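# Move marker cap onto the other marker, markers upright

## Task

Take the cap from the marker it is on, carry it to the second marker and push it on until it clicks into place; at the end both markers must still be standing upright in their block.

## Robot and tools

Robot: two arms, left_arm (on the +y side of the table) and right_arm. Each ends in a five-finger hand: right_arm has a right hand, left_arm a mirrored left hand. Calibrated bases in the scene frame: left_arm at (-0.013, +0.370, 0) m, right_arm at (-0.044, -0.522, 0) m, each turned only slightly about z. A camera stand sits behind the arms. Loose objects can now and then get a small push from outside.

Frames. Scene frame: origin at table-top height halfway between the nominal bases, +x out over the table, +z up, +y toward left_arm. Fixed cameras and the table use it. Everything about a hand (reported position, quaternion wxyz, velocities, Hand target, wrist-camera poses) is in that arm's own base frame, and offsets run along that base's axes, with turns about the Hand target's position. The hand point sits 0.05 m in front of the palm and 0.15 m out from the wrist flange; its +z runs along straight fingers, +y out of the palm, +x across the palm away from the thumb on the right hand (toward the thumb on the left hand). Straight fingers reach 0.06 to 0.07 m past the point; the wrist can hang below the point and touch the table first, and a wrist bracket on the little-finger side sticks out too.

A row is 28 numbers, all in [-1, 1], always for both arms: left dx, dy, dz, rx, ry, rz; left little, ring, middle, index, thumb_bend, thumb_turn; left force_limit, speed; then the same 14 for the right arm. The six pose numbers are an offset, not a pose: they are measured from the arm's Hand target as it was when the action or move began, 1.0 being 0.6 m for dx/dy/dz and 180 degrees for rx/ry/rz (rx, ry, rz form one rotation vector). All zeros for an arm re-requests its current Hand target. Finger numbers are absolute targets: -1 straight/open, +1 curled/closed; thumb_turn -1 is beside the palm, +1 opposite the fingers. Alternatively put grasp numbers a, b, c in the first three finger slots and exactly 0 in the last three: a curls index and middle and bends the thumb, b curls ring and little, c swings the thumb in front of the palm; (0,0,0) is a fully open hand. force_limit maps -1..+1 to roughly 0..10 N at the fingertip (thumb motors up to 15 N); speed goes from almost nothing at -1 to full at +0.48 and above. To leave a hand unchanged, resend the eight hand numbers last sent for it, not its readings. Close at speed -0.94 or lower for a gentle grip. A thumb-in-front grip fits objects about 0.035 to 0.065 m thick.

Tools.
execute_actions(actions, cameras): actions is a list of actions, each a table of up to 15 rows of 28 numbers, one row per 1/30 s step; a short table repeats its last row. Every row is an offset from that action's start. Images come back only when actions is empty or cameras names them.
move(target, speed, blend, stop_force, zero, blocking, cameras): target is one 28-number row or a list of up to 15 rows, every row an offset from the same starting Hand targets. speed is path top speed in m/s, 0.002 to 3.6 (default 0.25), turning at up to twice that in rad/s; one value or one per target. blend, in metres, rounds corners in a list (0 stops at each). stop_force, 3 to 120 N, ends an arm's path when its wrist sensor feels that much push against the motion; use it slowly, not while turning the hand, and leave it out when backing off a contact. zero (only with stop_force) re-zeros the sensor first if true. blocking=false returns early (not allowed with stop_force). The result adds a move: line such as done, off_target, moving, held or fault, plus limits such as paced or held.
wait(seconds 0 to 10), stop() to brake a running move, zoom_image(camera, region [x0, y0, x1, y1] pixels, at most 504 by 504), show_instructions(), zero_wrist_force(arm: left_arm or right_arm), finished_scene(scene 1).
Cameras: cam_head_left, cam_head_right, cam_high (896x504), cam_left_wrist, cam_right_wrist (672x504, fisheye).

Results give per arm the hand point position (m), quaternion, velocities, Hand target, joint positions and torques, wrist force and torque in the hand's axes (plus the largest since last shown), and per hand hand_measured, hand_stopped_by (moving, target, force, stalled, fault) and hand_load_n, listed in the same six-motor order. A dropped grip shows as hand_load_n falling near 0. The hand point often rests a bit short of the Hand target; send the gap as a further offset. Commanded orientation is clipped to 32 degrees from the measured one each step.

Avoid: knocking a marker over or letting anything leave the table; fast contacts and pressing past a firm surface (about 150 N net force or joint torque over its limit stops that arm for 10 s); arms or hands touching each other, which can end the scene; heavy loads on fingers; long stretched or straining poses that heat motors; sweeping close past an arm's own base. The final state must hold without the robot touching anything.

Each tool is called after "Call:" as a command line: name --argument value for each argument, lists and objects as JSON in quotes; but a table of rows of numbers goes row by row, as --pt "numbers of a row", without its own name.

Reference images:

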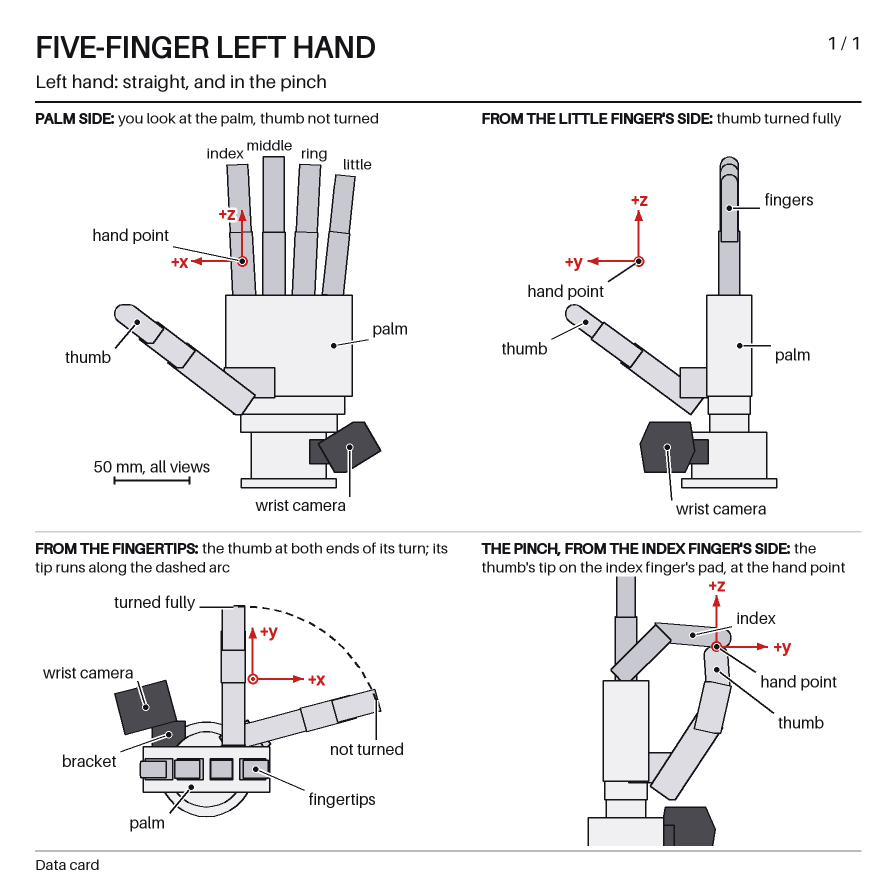

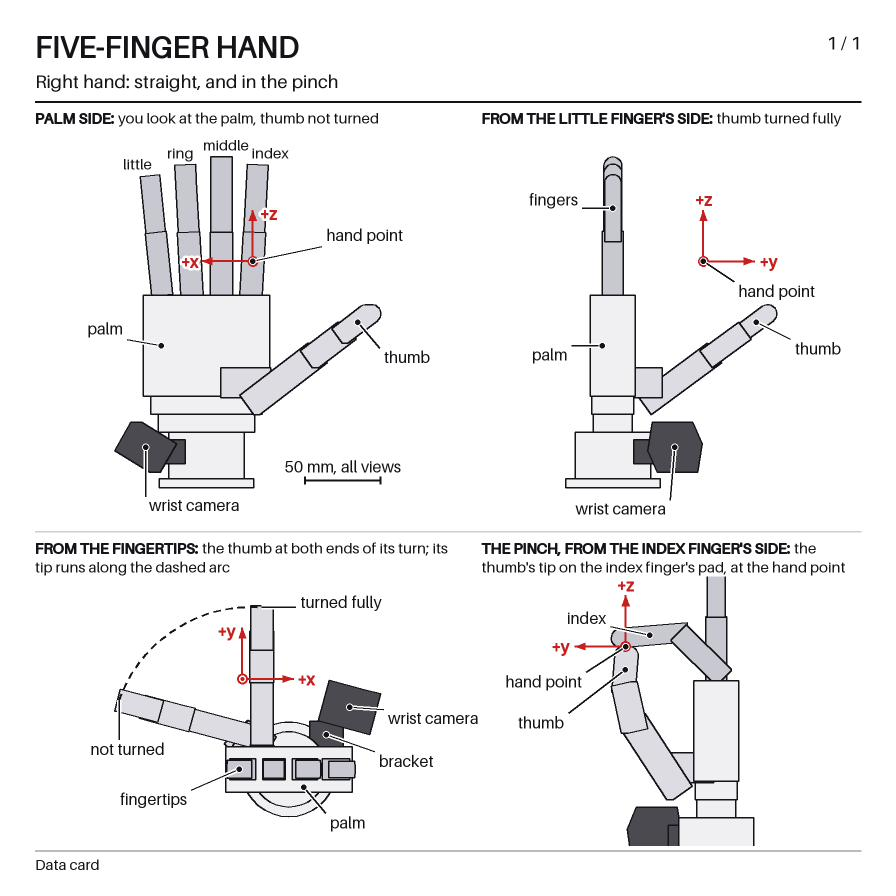

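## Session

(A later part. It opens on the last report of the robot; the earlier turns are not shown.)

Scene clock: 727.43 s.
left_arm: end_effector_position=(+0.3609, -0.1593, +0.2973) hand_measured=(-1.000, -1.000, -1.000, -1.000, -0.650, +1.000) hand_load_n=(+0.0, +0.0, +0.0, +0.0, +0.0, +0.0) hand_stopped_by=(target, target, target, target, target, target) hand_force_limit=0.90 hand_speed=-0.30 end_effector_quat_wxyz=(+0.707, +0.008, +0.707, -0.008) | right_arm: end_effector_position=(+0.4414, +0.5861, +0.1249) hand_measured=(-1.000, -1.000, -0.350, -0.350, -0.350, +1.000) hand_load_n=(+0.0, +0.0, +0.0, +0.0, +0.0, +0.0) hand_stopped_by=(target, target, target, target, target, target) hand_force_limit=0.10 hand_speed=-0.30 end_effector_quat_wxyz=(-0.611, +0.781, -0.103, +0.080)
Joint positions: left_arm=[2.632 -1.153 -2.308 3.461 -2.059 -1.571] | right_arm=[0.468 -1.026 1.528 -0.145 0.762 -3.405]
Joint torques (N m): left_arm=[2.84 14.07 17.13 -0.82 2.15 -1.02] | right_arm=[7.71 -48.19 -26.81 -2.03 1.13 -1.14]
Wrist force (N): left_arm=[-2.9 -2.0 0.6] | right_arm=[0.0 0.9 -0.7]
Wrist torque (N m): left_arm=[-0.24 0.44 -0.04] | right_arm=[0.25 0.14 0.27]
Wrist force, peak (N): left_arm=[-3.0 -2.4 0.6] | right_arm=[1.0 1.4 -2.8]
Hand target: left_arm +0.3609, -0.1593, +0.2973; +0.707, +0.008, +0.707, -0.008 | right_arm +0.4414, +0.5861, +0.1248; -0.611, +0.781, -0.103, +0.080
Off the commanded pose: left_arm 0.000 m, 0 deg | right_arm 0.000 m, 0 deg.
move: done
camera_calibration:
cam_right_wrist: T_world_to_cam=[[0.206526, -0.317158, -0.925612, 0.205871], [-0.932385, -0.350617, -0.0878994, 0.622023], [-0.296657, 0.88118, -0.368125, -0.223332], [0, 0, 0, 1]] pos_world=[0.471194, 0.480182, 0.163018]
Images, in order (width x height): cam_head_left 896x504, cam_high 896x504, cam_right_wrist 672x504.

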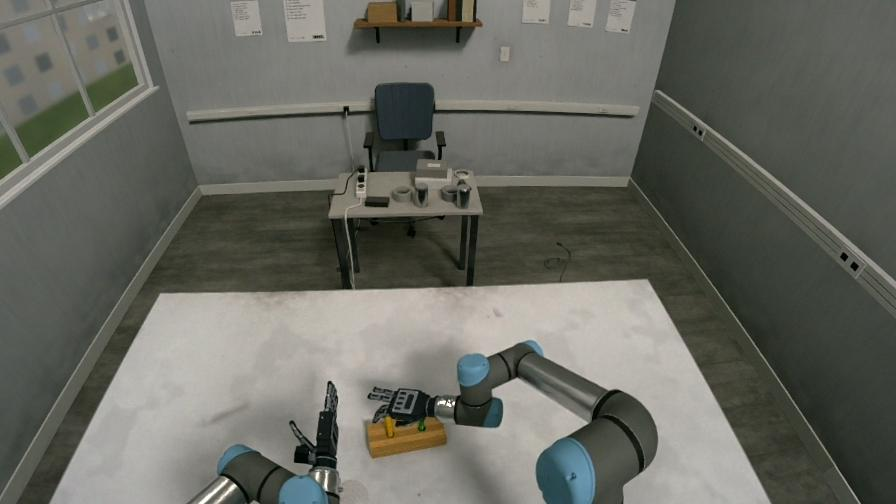

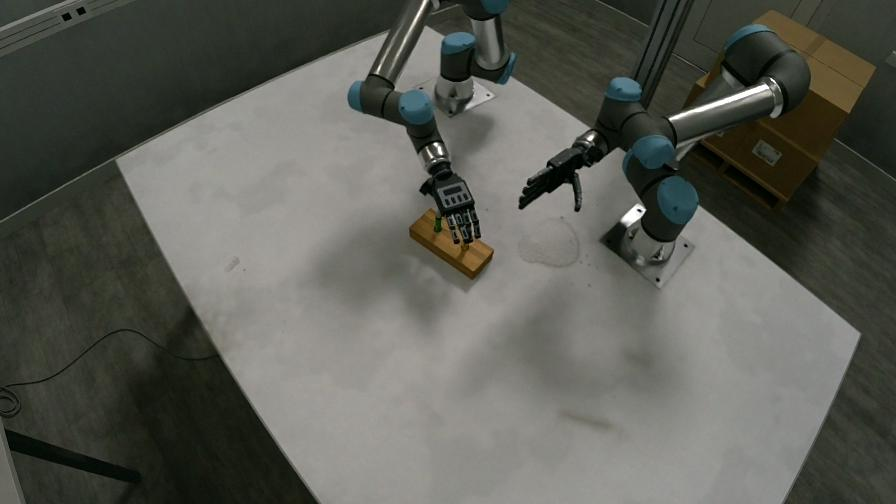

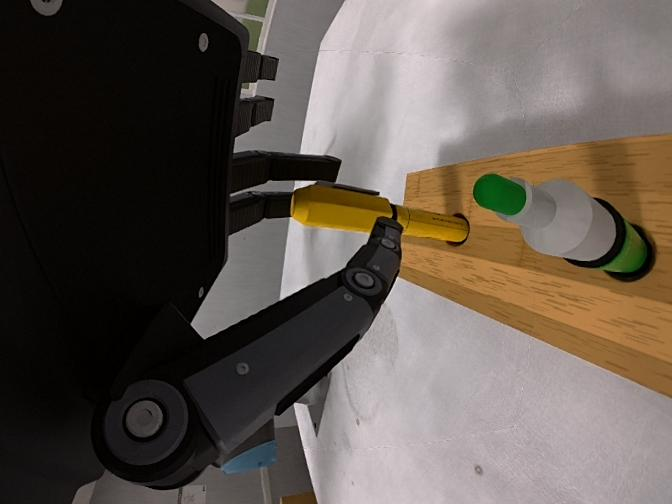

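Call:
move --pt "0 0 0 0 0 0 0.0 0 1 0 0 0 0.9 -0.3 0 0 0 0 0 0 -1 -1 0.45 0.45 0.1 1 -0.2 -0.92" --pt "0 0 0 0 0 0 0.0 0 1 0 0 0 0.9 -0.3 0 0 0.0133 0 0 0 -1 -1 0.45 0.45 0.1 1 -0.2 -0.92" --speed '[0.05, 0.02]' --cameras '["cam_head_left", "cam_right_wrist", "cam_high"]'

Call:
zoom_image --camera "cam_right_wrist" --region '[280, 160, 480, 280]'

Call:
zoom_image --camera "cam_head_left" --region '[372, 400, 402, 440]'

Scene clock: 733.20 s.
left_arm: end_effector_position=(+0.3609, -0.1593, +0.2973) hand_measured=(-1.000, -1.000, -1.000, -1.000, -0.650, +1.000) hand_load_n=(+0.0, +0.0, +0.0, +0.0, +0.0, +0.0) hand_stopped_by=(target, target, target, target, target, target) hand_force_limit=0.90 hand_speed=-0.30 end_effector_quat_wxyz=(+0.707, +0.008, +0.707, -0.008) | right_arm: end_effector_position=(+0.4414, +0.5861, +0.1330) hand_measured=(-1.000, -1.000, +0.000, +0.022, -0.162, +1.000) hand_load_n=(+0.0, +0.0, +4.5, +4.0, +5.5, +0.5) hand_stopped_by=(target, target, force, force, force, target) hand_force_limit=-0.20 hand_speed=-0.92 end_effector_quat_wxyz=(-0.611, +0.781, -0.103, +0.080)
Joint positions: left_arm=[2.632 -1.153 -2.308 3.461 -2.059 -1.571] | right_arm=[0.468 -1.035 1.519 -0.127 0.762 -3.405]
Joint torques (N m): left_arm=[1.86 13.92 17.11 -0.73 2.04 -0.95] | right_arm=[-1.77 -33.07 -18.88 -1.47 -1.31 -0.45]
Wrist force (N): left_arm=[-2.5 -2.0 0.9] | right_arm=[0.0 1.1 -0.4]
Wrist torque (N m): left_arm=[-0.26 0.39 -0.03] | right_arm=[0.27 0.14 0.27]
Wrist force, peak (N): left_arm=[-3.1 -2.5 0.7] | right_arm=[0.0 1.1 -1.2]
Hand target: left_arm +0.3609, -0.1593, +0.2973; +0.707, +0.008, +0.707, -0.008 | right_arm +0.4414, +0.5861, +0.1328; -0.611, +0.781, -0.103, +0.080
Off the commanded pose: left_arm 0.000 m, 0 deg | right_arm 0.000 m, 0 deg.
move: done
camera_calibration:
cam_right_wrist: T_world_to_cam=[[0.20653, -0.317176, -0.925605, 0.213375], [-0.932413, -0.350534, -0.0879318, 0.622714], [-0.296567, 0.881207, -0.368135, -0.220404], [0, 0, 0, 1]] pos_world=[0.471194, 0.480182, 0.171118]
Images, in order (width x height): cam_head_left 896x504, cam_high 896x504, cam_right_wrist 672x504.

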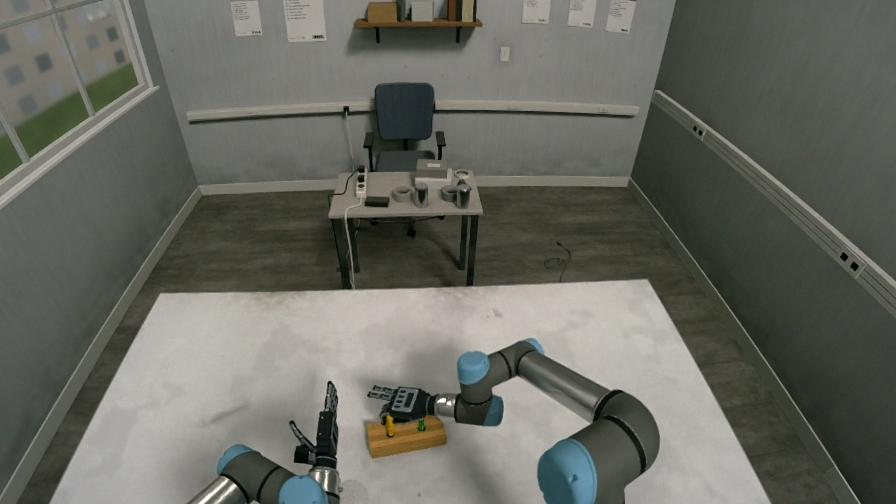

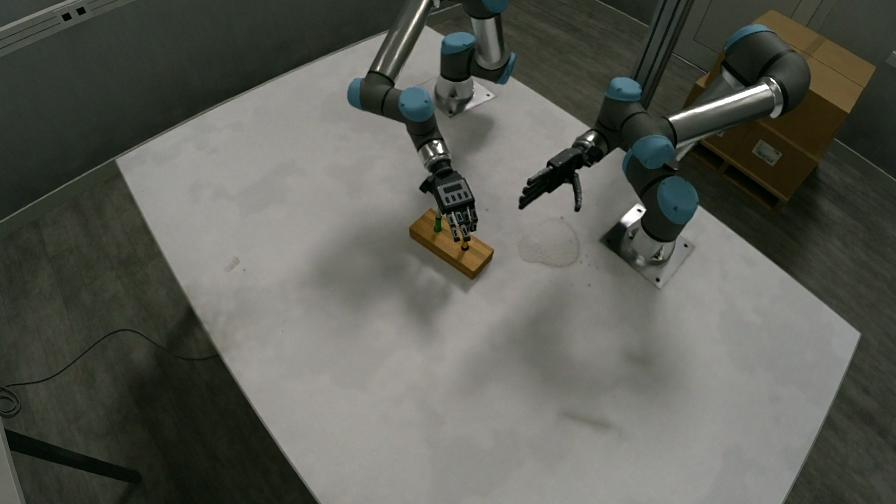

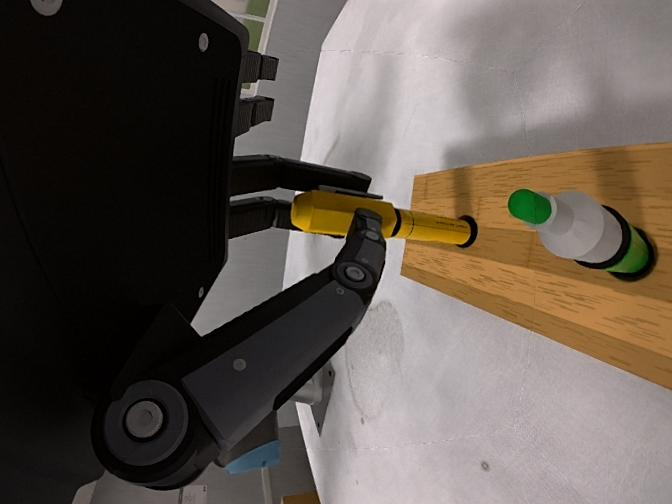

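Scaled by 2.520 from the camera's 672x504 image, which has a finer 960x720 frame.

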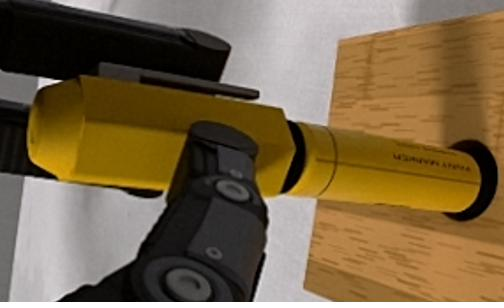

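Scaled by 12.600 from the camera's 896x504 image, which has a finer 1280x720 frame.

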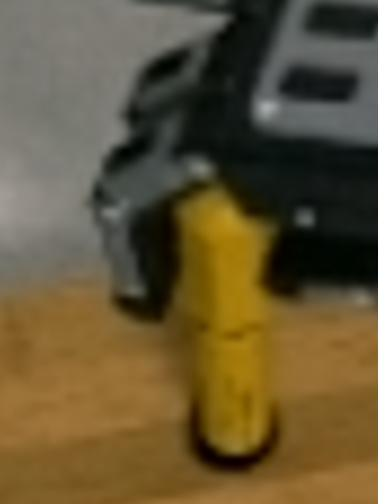

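Call:
move --pt "0 0 0 0 0 0 0.0 0 1 0 0 0 0.9 -0.3 0 0 -0.013 0 0 0 -1 -1 0.45 0.45 0.1 1 -0.2 -0.92" --pt "0 0 0 0 0 0 0.0 0 1 0 0 0 0.9 -0.3 0 0 -0.0165 0 0 0 -1 -1 0.45 0.45 0.1 1 -0.2 -0.92" --speed 0.02 --stop_force 18 --cameras '["cam_right_wrist", "cam_head_left"]'

Call:
zoom_image --camera "cam_right_wrist" --region '[280, 160, 480, 280]'

Scene clock: 738.43 s.
left_arm: end_effector_position=(+0.3609, -0.1593, +0.2973) hand_measured=(-1.000, -1.000, -1.000, -1.000, -0.650, +1.000) hand_load_n=(+0.0, +0.0, +0.0, +0.0, +0.0, +0.5) hand_stopped_by=(target, target, target, target, target, target) hand_force_limit=0.90 hand_speed=-0.30 end_effector_quat_wxyz=(+0.707, +0.008, +0.707, -0.008) | right_arm: end_effector_position=(+0.4414, +0.5861, +0.1229) hand_measured=(-1.000, -1.000, +0.000, +0.022, -0.162, +1.000) hand_load_n=(+0.0, +0.0, +5.5, +6.0, +2.0, +0.5) hand_stopped_by=(target, target, force, force, force, target) hand_force_limit=-0.20 hand_speed=-0.92 end_effector_quat_wxyz=(-0.611, +0.781, -0.103, +0.080)
Joint positions: left_arm=[2.632 -1.153 -2.308 3.461 -2.059 -1.571] | right_arm=[0.468 -1.024 1.53 -0.149 0.762 -3.405]
Joint torques (N m): left_arm=[1.44 13.07 17.23 -0.62 2.23 -1.02] | right_arm=[-5.77 -43.29 -25.63 2.69 1.37 1.19]
Wrist force (N): left_arm=[-2.5 -2.2 0.7] | right_arm=[0.1 -10.0 -2.7]
Wrist torque (N m): left_arm=[-0.27 0.39 -0.02] | right_arm=[0.00 0.11 0.13]
Wrist force, peak (N): left_arm=[-3.1 -2.4 0.8] | right_arm=[-0.2 -12.5 -3.1]
Hand target: left_arm +0.3609, -0.1593, +0.2973; +0.707, +0.008, +0.707, -0.008 | right_arm +0.4414, +0.5861, +0.1229; -0.611, +0.781, -0.103, +0.080
Off the commanded pose: left_arm 0.000 m, 0 deg | right_arm 0.000 m, 0 deg.
move: done
camera_calibration:
cam_right_wrist: T_world_to_cam=[[0.206526, -0.317158, -0.925612, 0.20402], [-0.932385, -0.350617, -0.0878994, 0.621847], [-0.296657, 0.88118, -0.368125, -0.224069], [0, 0, 0, 1]] pos_world=[0.471194, 0.480182, 0.161018]
Images, in order (width x height): cam_head_left 896x504, cam_right_wrist 672x504.

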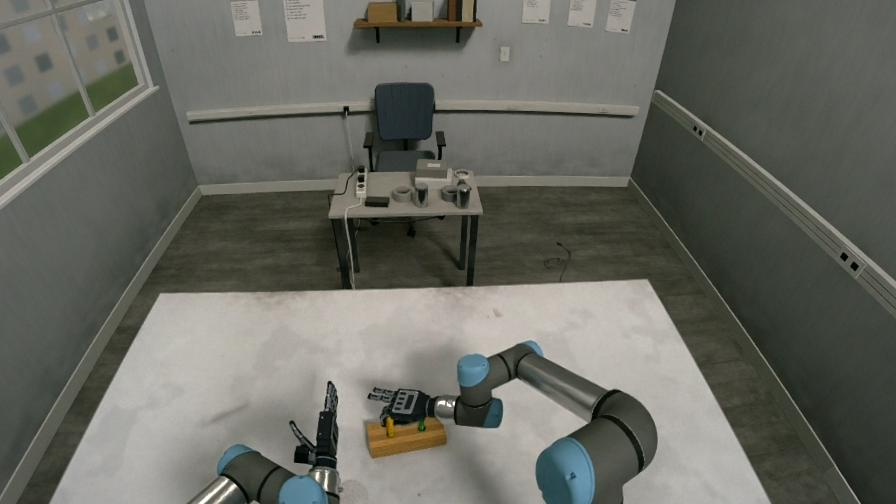

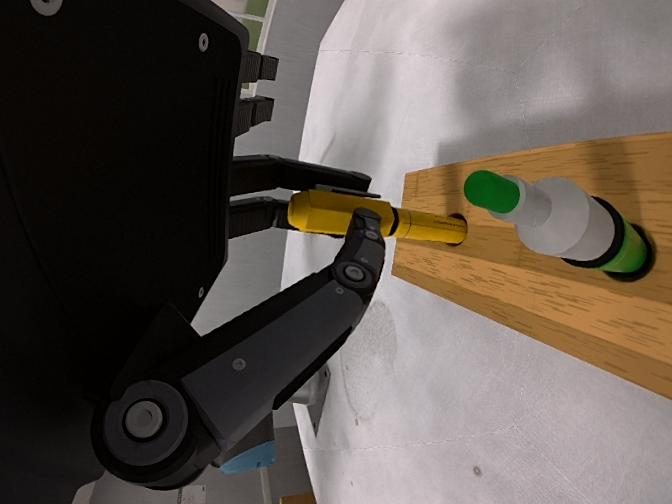

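Scaled by 2.520 from the camera's 672x504 image, which has a finer 960x720 frame.

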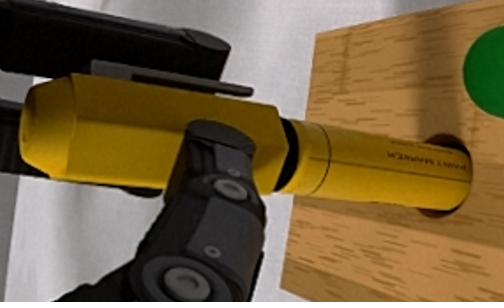

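Call:
move --pt "0 0 0 0 0 0 0.0 0 1 0 0 0 0.9 -0.3 0 0 0.001 0 0 0 -1 -1 0.45 0.45 0.1 1 -0.2 -0.92" --pt "0 0 0 0 0 0 0.0 0 1 0 0 0 0.9 -0.3 0 0 0.001 0 0 0 -1 -1 -0.4 -0.4 -0.45 1 -0.2 -0.7" --pt "0 0 0 0 0 0 0.0 0 1 0 0 0 0.9 -0.3 0 0 0.0015 0 0 0 -1 -1 -0.7 -0.7 -0.6 1 -0.2 -0.5" --pt "0 0 0 0 0 0 0.0 0 1 0 0 0 0.9 -0.3 0 0 0.2 0 0 0 -1 -1 -0.7 -0.7 -0.6 1 -0.2 -0.5" --pt "0 0 0 0 0 0 0.0 0 1 0 0 0 0.9 -0.3 0.03 -0.2 0.25 0 0 0 -1 -1 -0.7 -0.7 -0.6 1 -0.2 -0.5" --speed '[0.02, 0.05, 0.05, 0.1, 0.25]' --blend '[0, 0, 0, 0.03, 0]' --cameras '["cam_head_left", "cam_high", "cam_right_wrist"]'

Call:
zoom_image --camera "cam_high" --region '[425, 190, 495, 260]'

Call:
zoom_image --camera "cam_head_left" --region '[372, 390, 442, 450]'

Scene clock: 749.43 s.
left_arm: end_effector_position=(+0.3609, -0.1593, +0.2973) hand_measured=(-1.000, -1.000, -1.000, -1.000, -0.650, +1.000) hand_load_n=(+0.0, +0.0, +0.0, +0.0, +0.0, +0.0) hand_stopped_by=(target, target, target, target, target, target) hand_force_limit=0.90 hand_speed=-0.30 end_effector_quat_wxyz=(+0.707, +0.008, +0.707, -0.008) | right_arm: end_effector_position=(+0.4594, +0.4661, +0.2729) hand_measured=(-1.000, -1.000, -0.700, -0.700, -0.600, +1.000) hand_load_n=(+0.0, +0.0, +0.0, +0.0, +0.5, +0.5) hand_stopped_by=(target, target, target, target, target, target) hand_force_limit=-0.20 hand_speed=-0.50 end_effector_quat_wxyz=(-0.611, +0.781, -0.103, +0.080)
Joint positions: left_arm=[2.632 -1.153 -2.308 3.461 -2.059 -1.571] | right_arm=[0.23 -1.243 1.462 0.267 0.544 -3.565]
Joint torques (N m): left_arm=[0.96 13.81 18.09 -0.87 2.27 -0.99] | right_arm=[-8.17 -28.56 -28.82 0.1 -1.81 -0.34]
Wrist force (N): left_arm=[-2.8 -2.0 0.6] | right_arm=[0.4 1.2 -1.1]
Wrist torque (N m): left_arm=[-0.23 0.43 -0.04] | right_arm=[0.28 0.08 0.26]
Wrist force, peak (N): left_arm=[-3.1 -2.5 0.7] | right_arm=[0.0 -10.2 -2.8]
Hand target: left_arm +0.3609, -0.1593, +0.2973; +0.707, +0.008, +0.707, -0.008 | right_arm +0.4594, +0.4661, +0.2729; -0.611, +0.781, -0.103, +0.080
Off the commanded pose: left_arm 0.000 m, 0 deg | right_arm 0.000 m, 0 deg.
move: done
camera_calibration:
cam_right_wrist: T_world_to_cam=[[0.206445, -0.317302, -0.925581, 0.3012], [-0.932435, -0.350506, -0.0878149, 0.609734], [-0.296558, 0.881173, -0.368224, -0.0578718], [0, 0, 0, 1]] pos_world=[0.489193, 0.360282, 0.311019]
Images, in order (width x height): cam_head_left 896x504, cam_high 896x504, cam_right_wrist 672x504.

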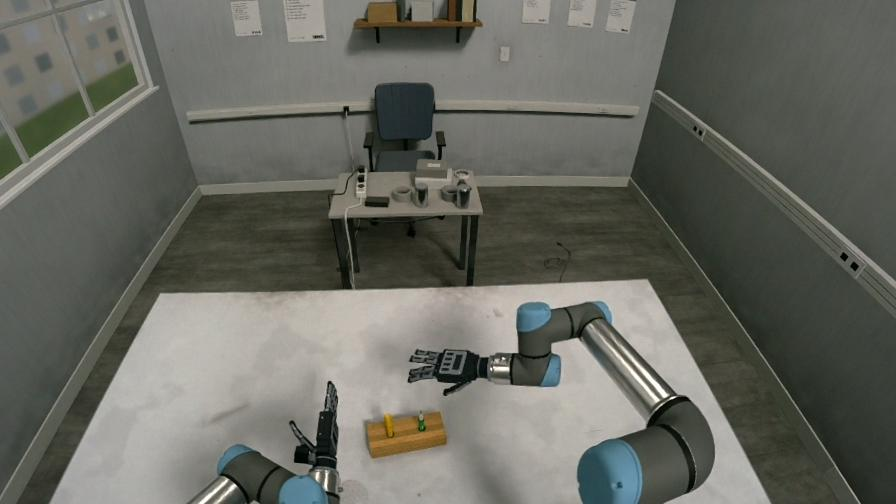

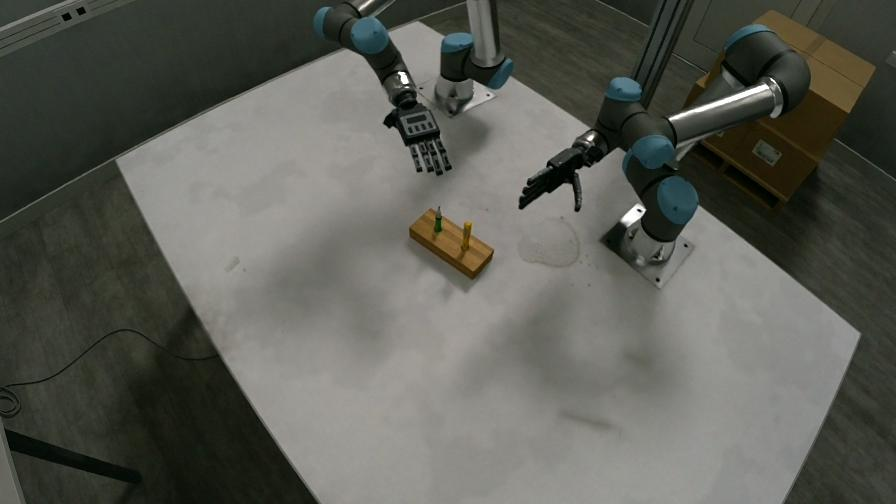

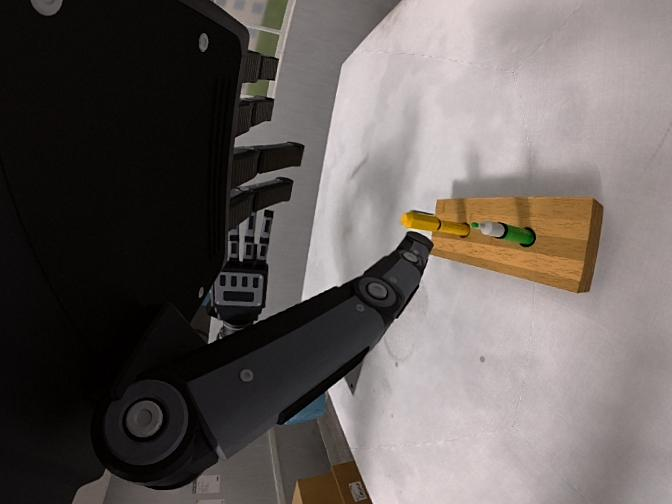

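Scaled by 7.200 from the camera's 896x504 image, which has a finer 1280x720 frame.

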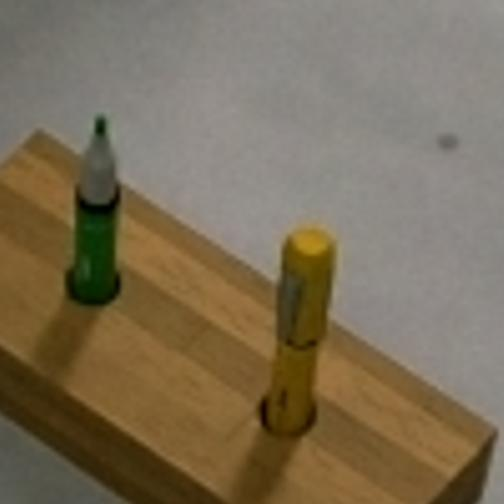

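Scaled by 7.200 from the camera's 896x504 image, which has a finer 1280x720 frame.

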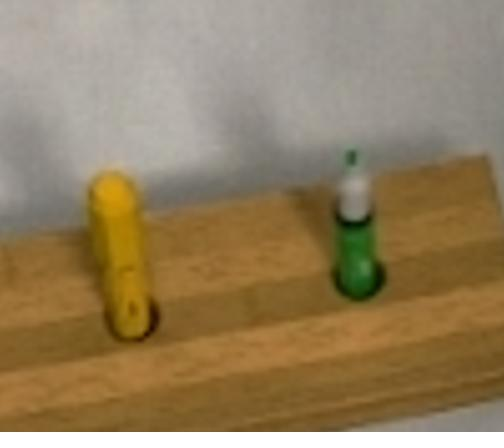

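Call:
zoom_image --camera "cam_high" --region '[450, 215, 482, 255]'

Call:
zoom_image --camera "cam_head_left" --region '[374, 408, 406, 442]'

Call:
zoom_image --camera "cam_right_wrist" --region '[390, 190, 550, 270]'

Scaled by 12.600 from the camera's 896x504 image, which has a finer 1280x720 frame.

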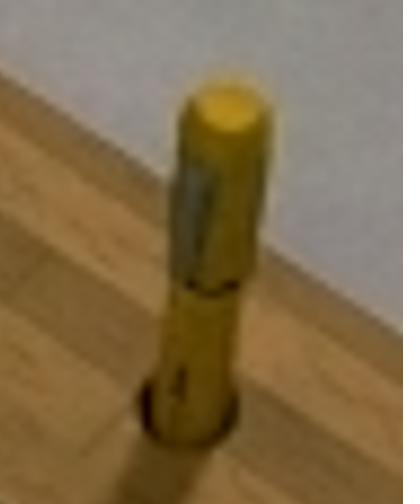

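Scaled by 14.824 from the camera's 896x504 image, which has a finer 1280x720 frame.

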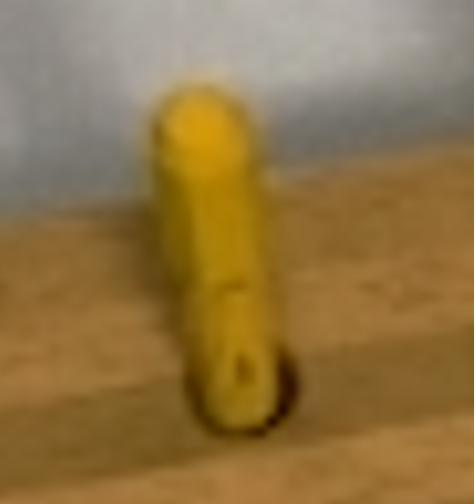

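Scaled by 3.150 from the camera's 672x504 image, which has a finer 960x720 frame.

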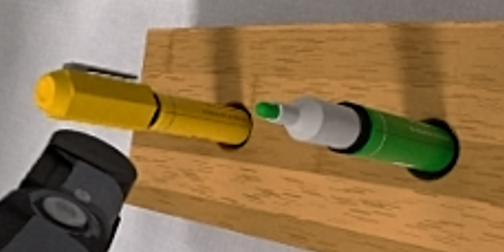

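Call:
finished_scene --scene 1

The scene is finished: the task was done.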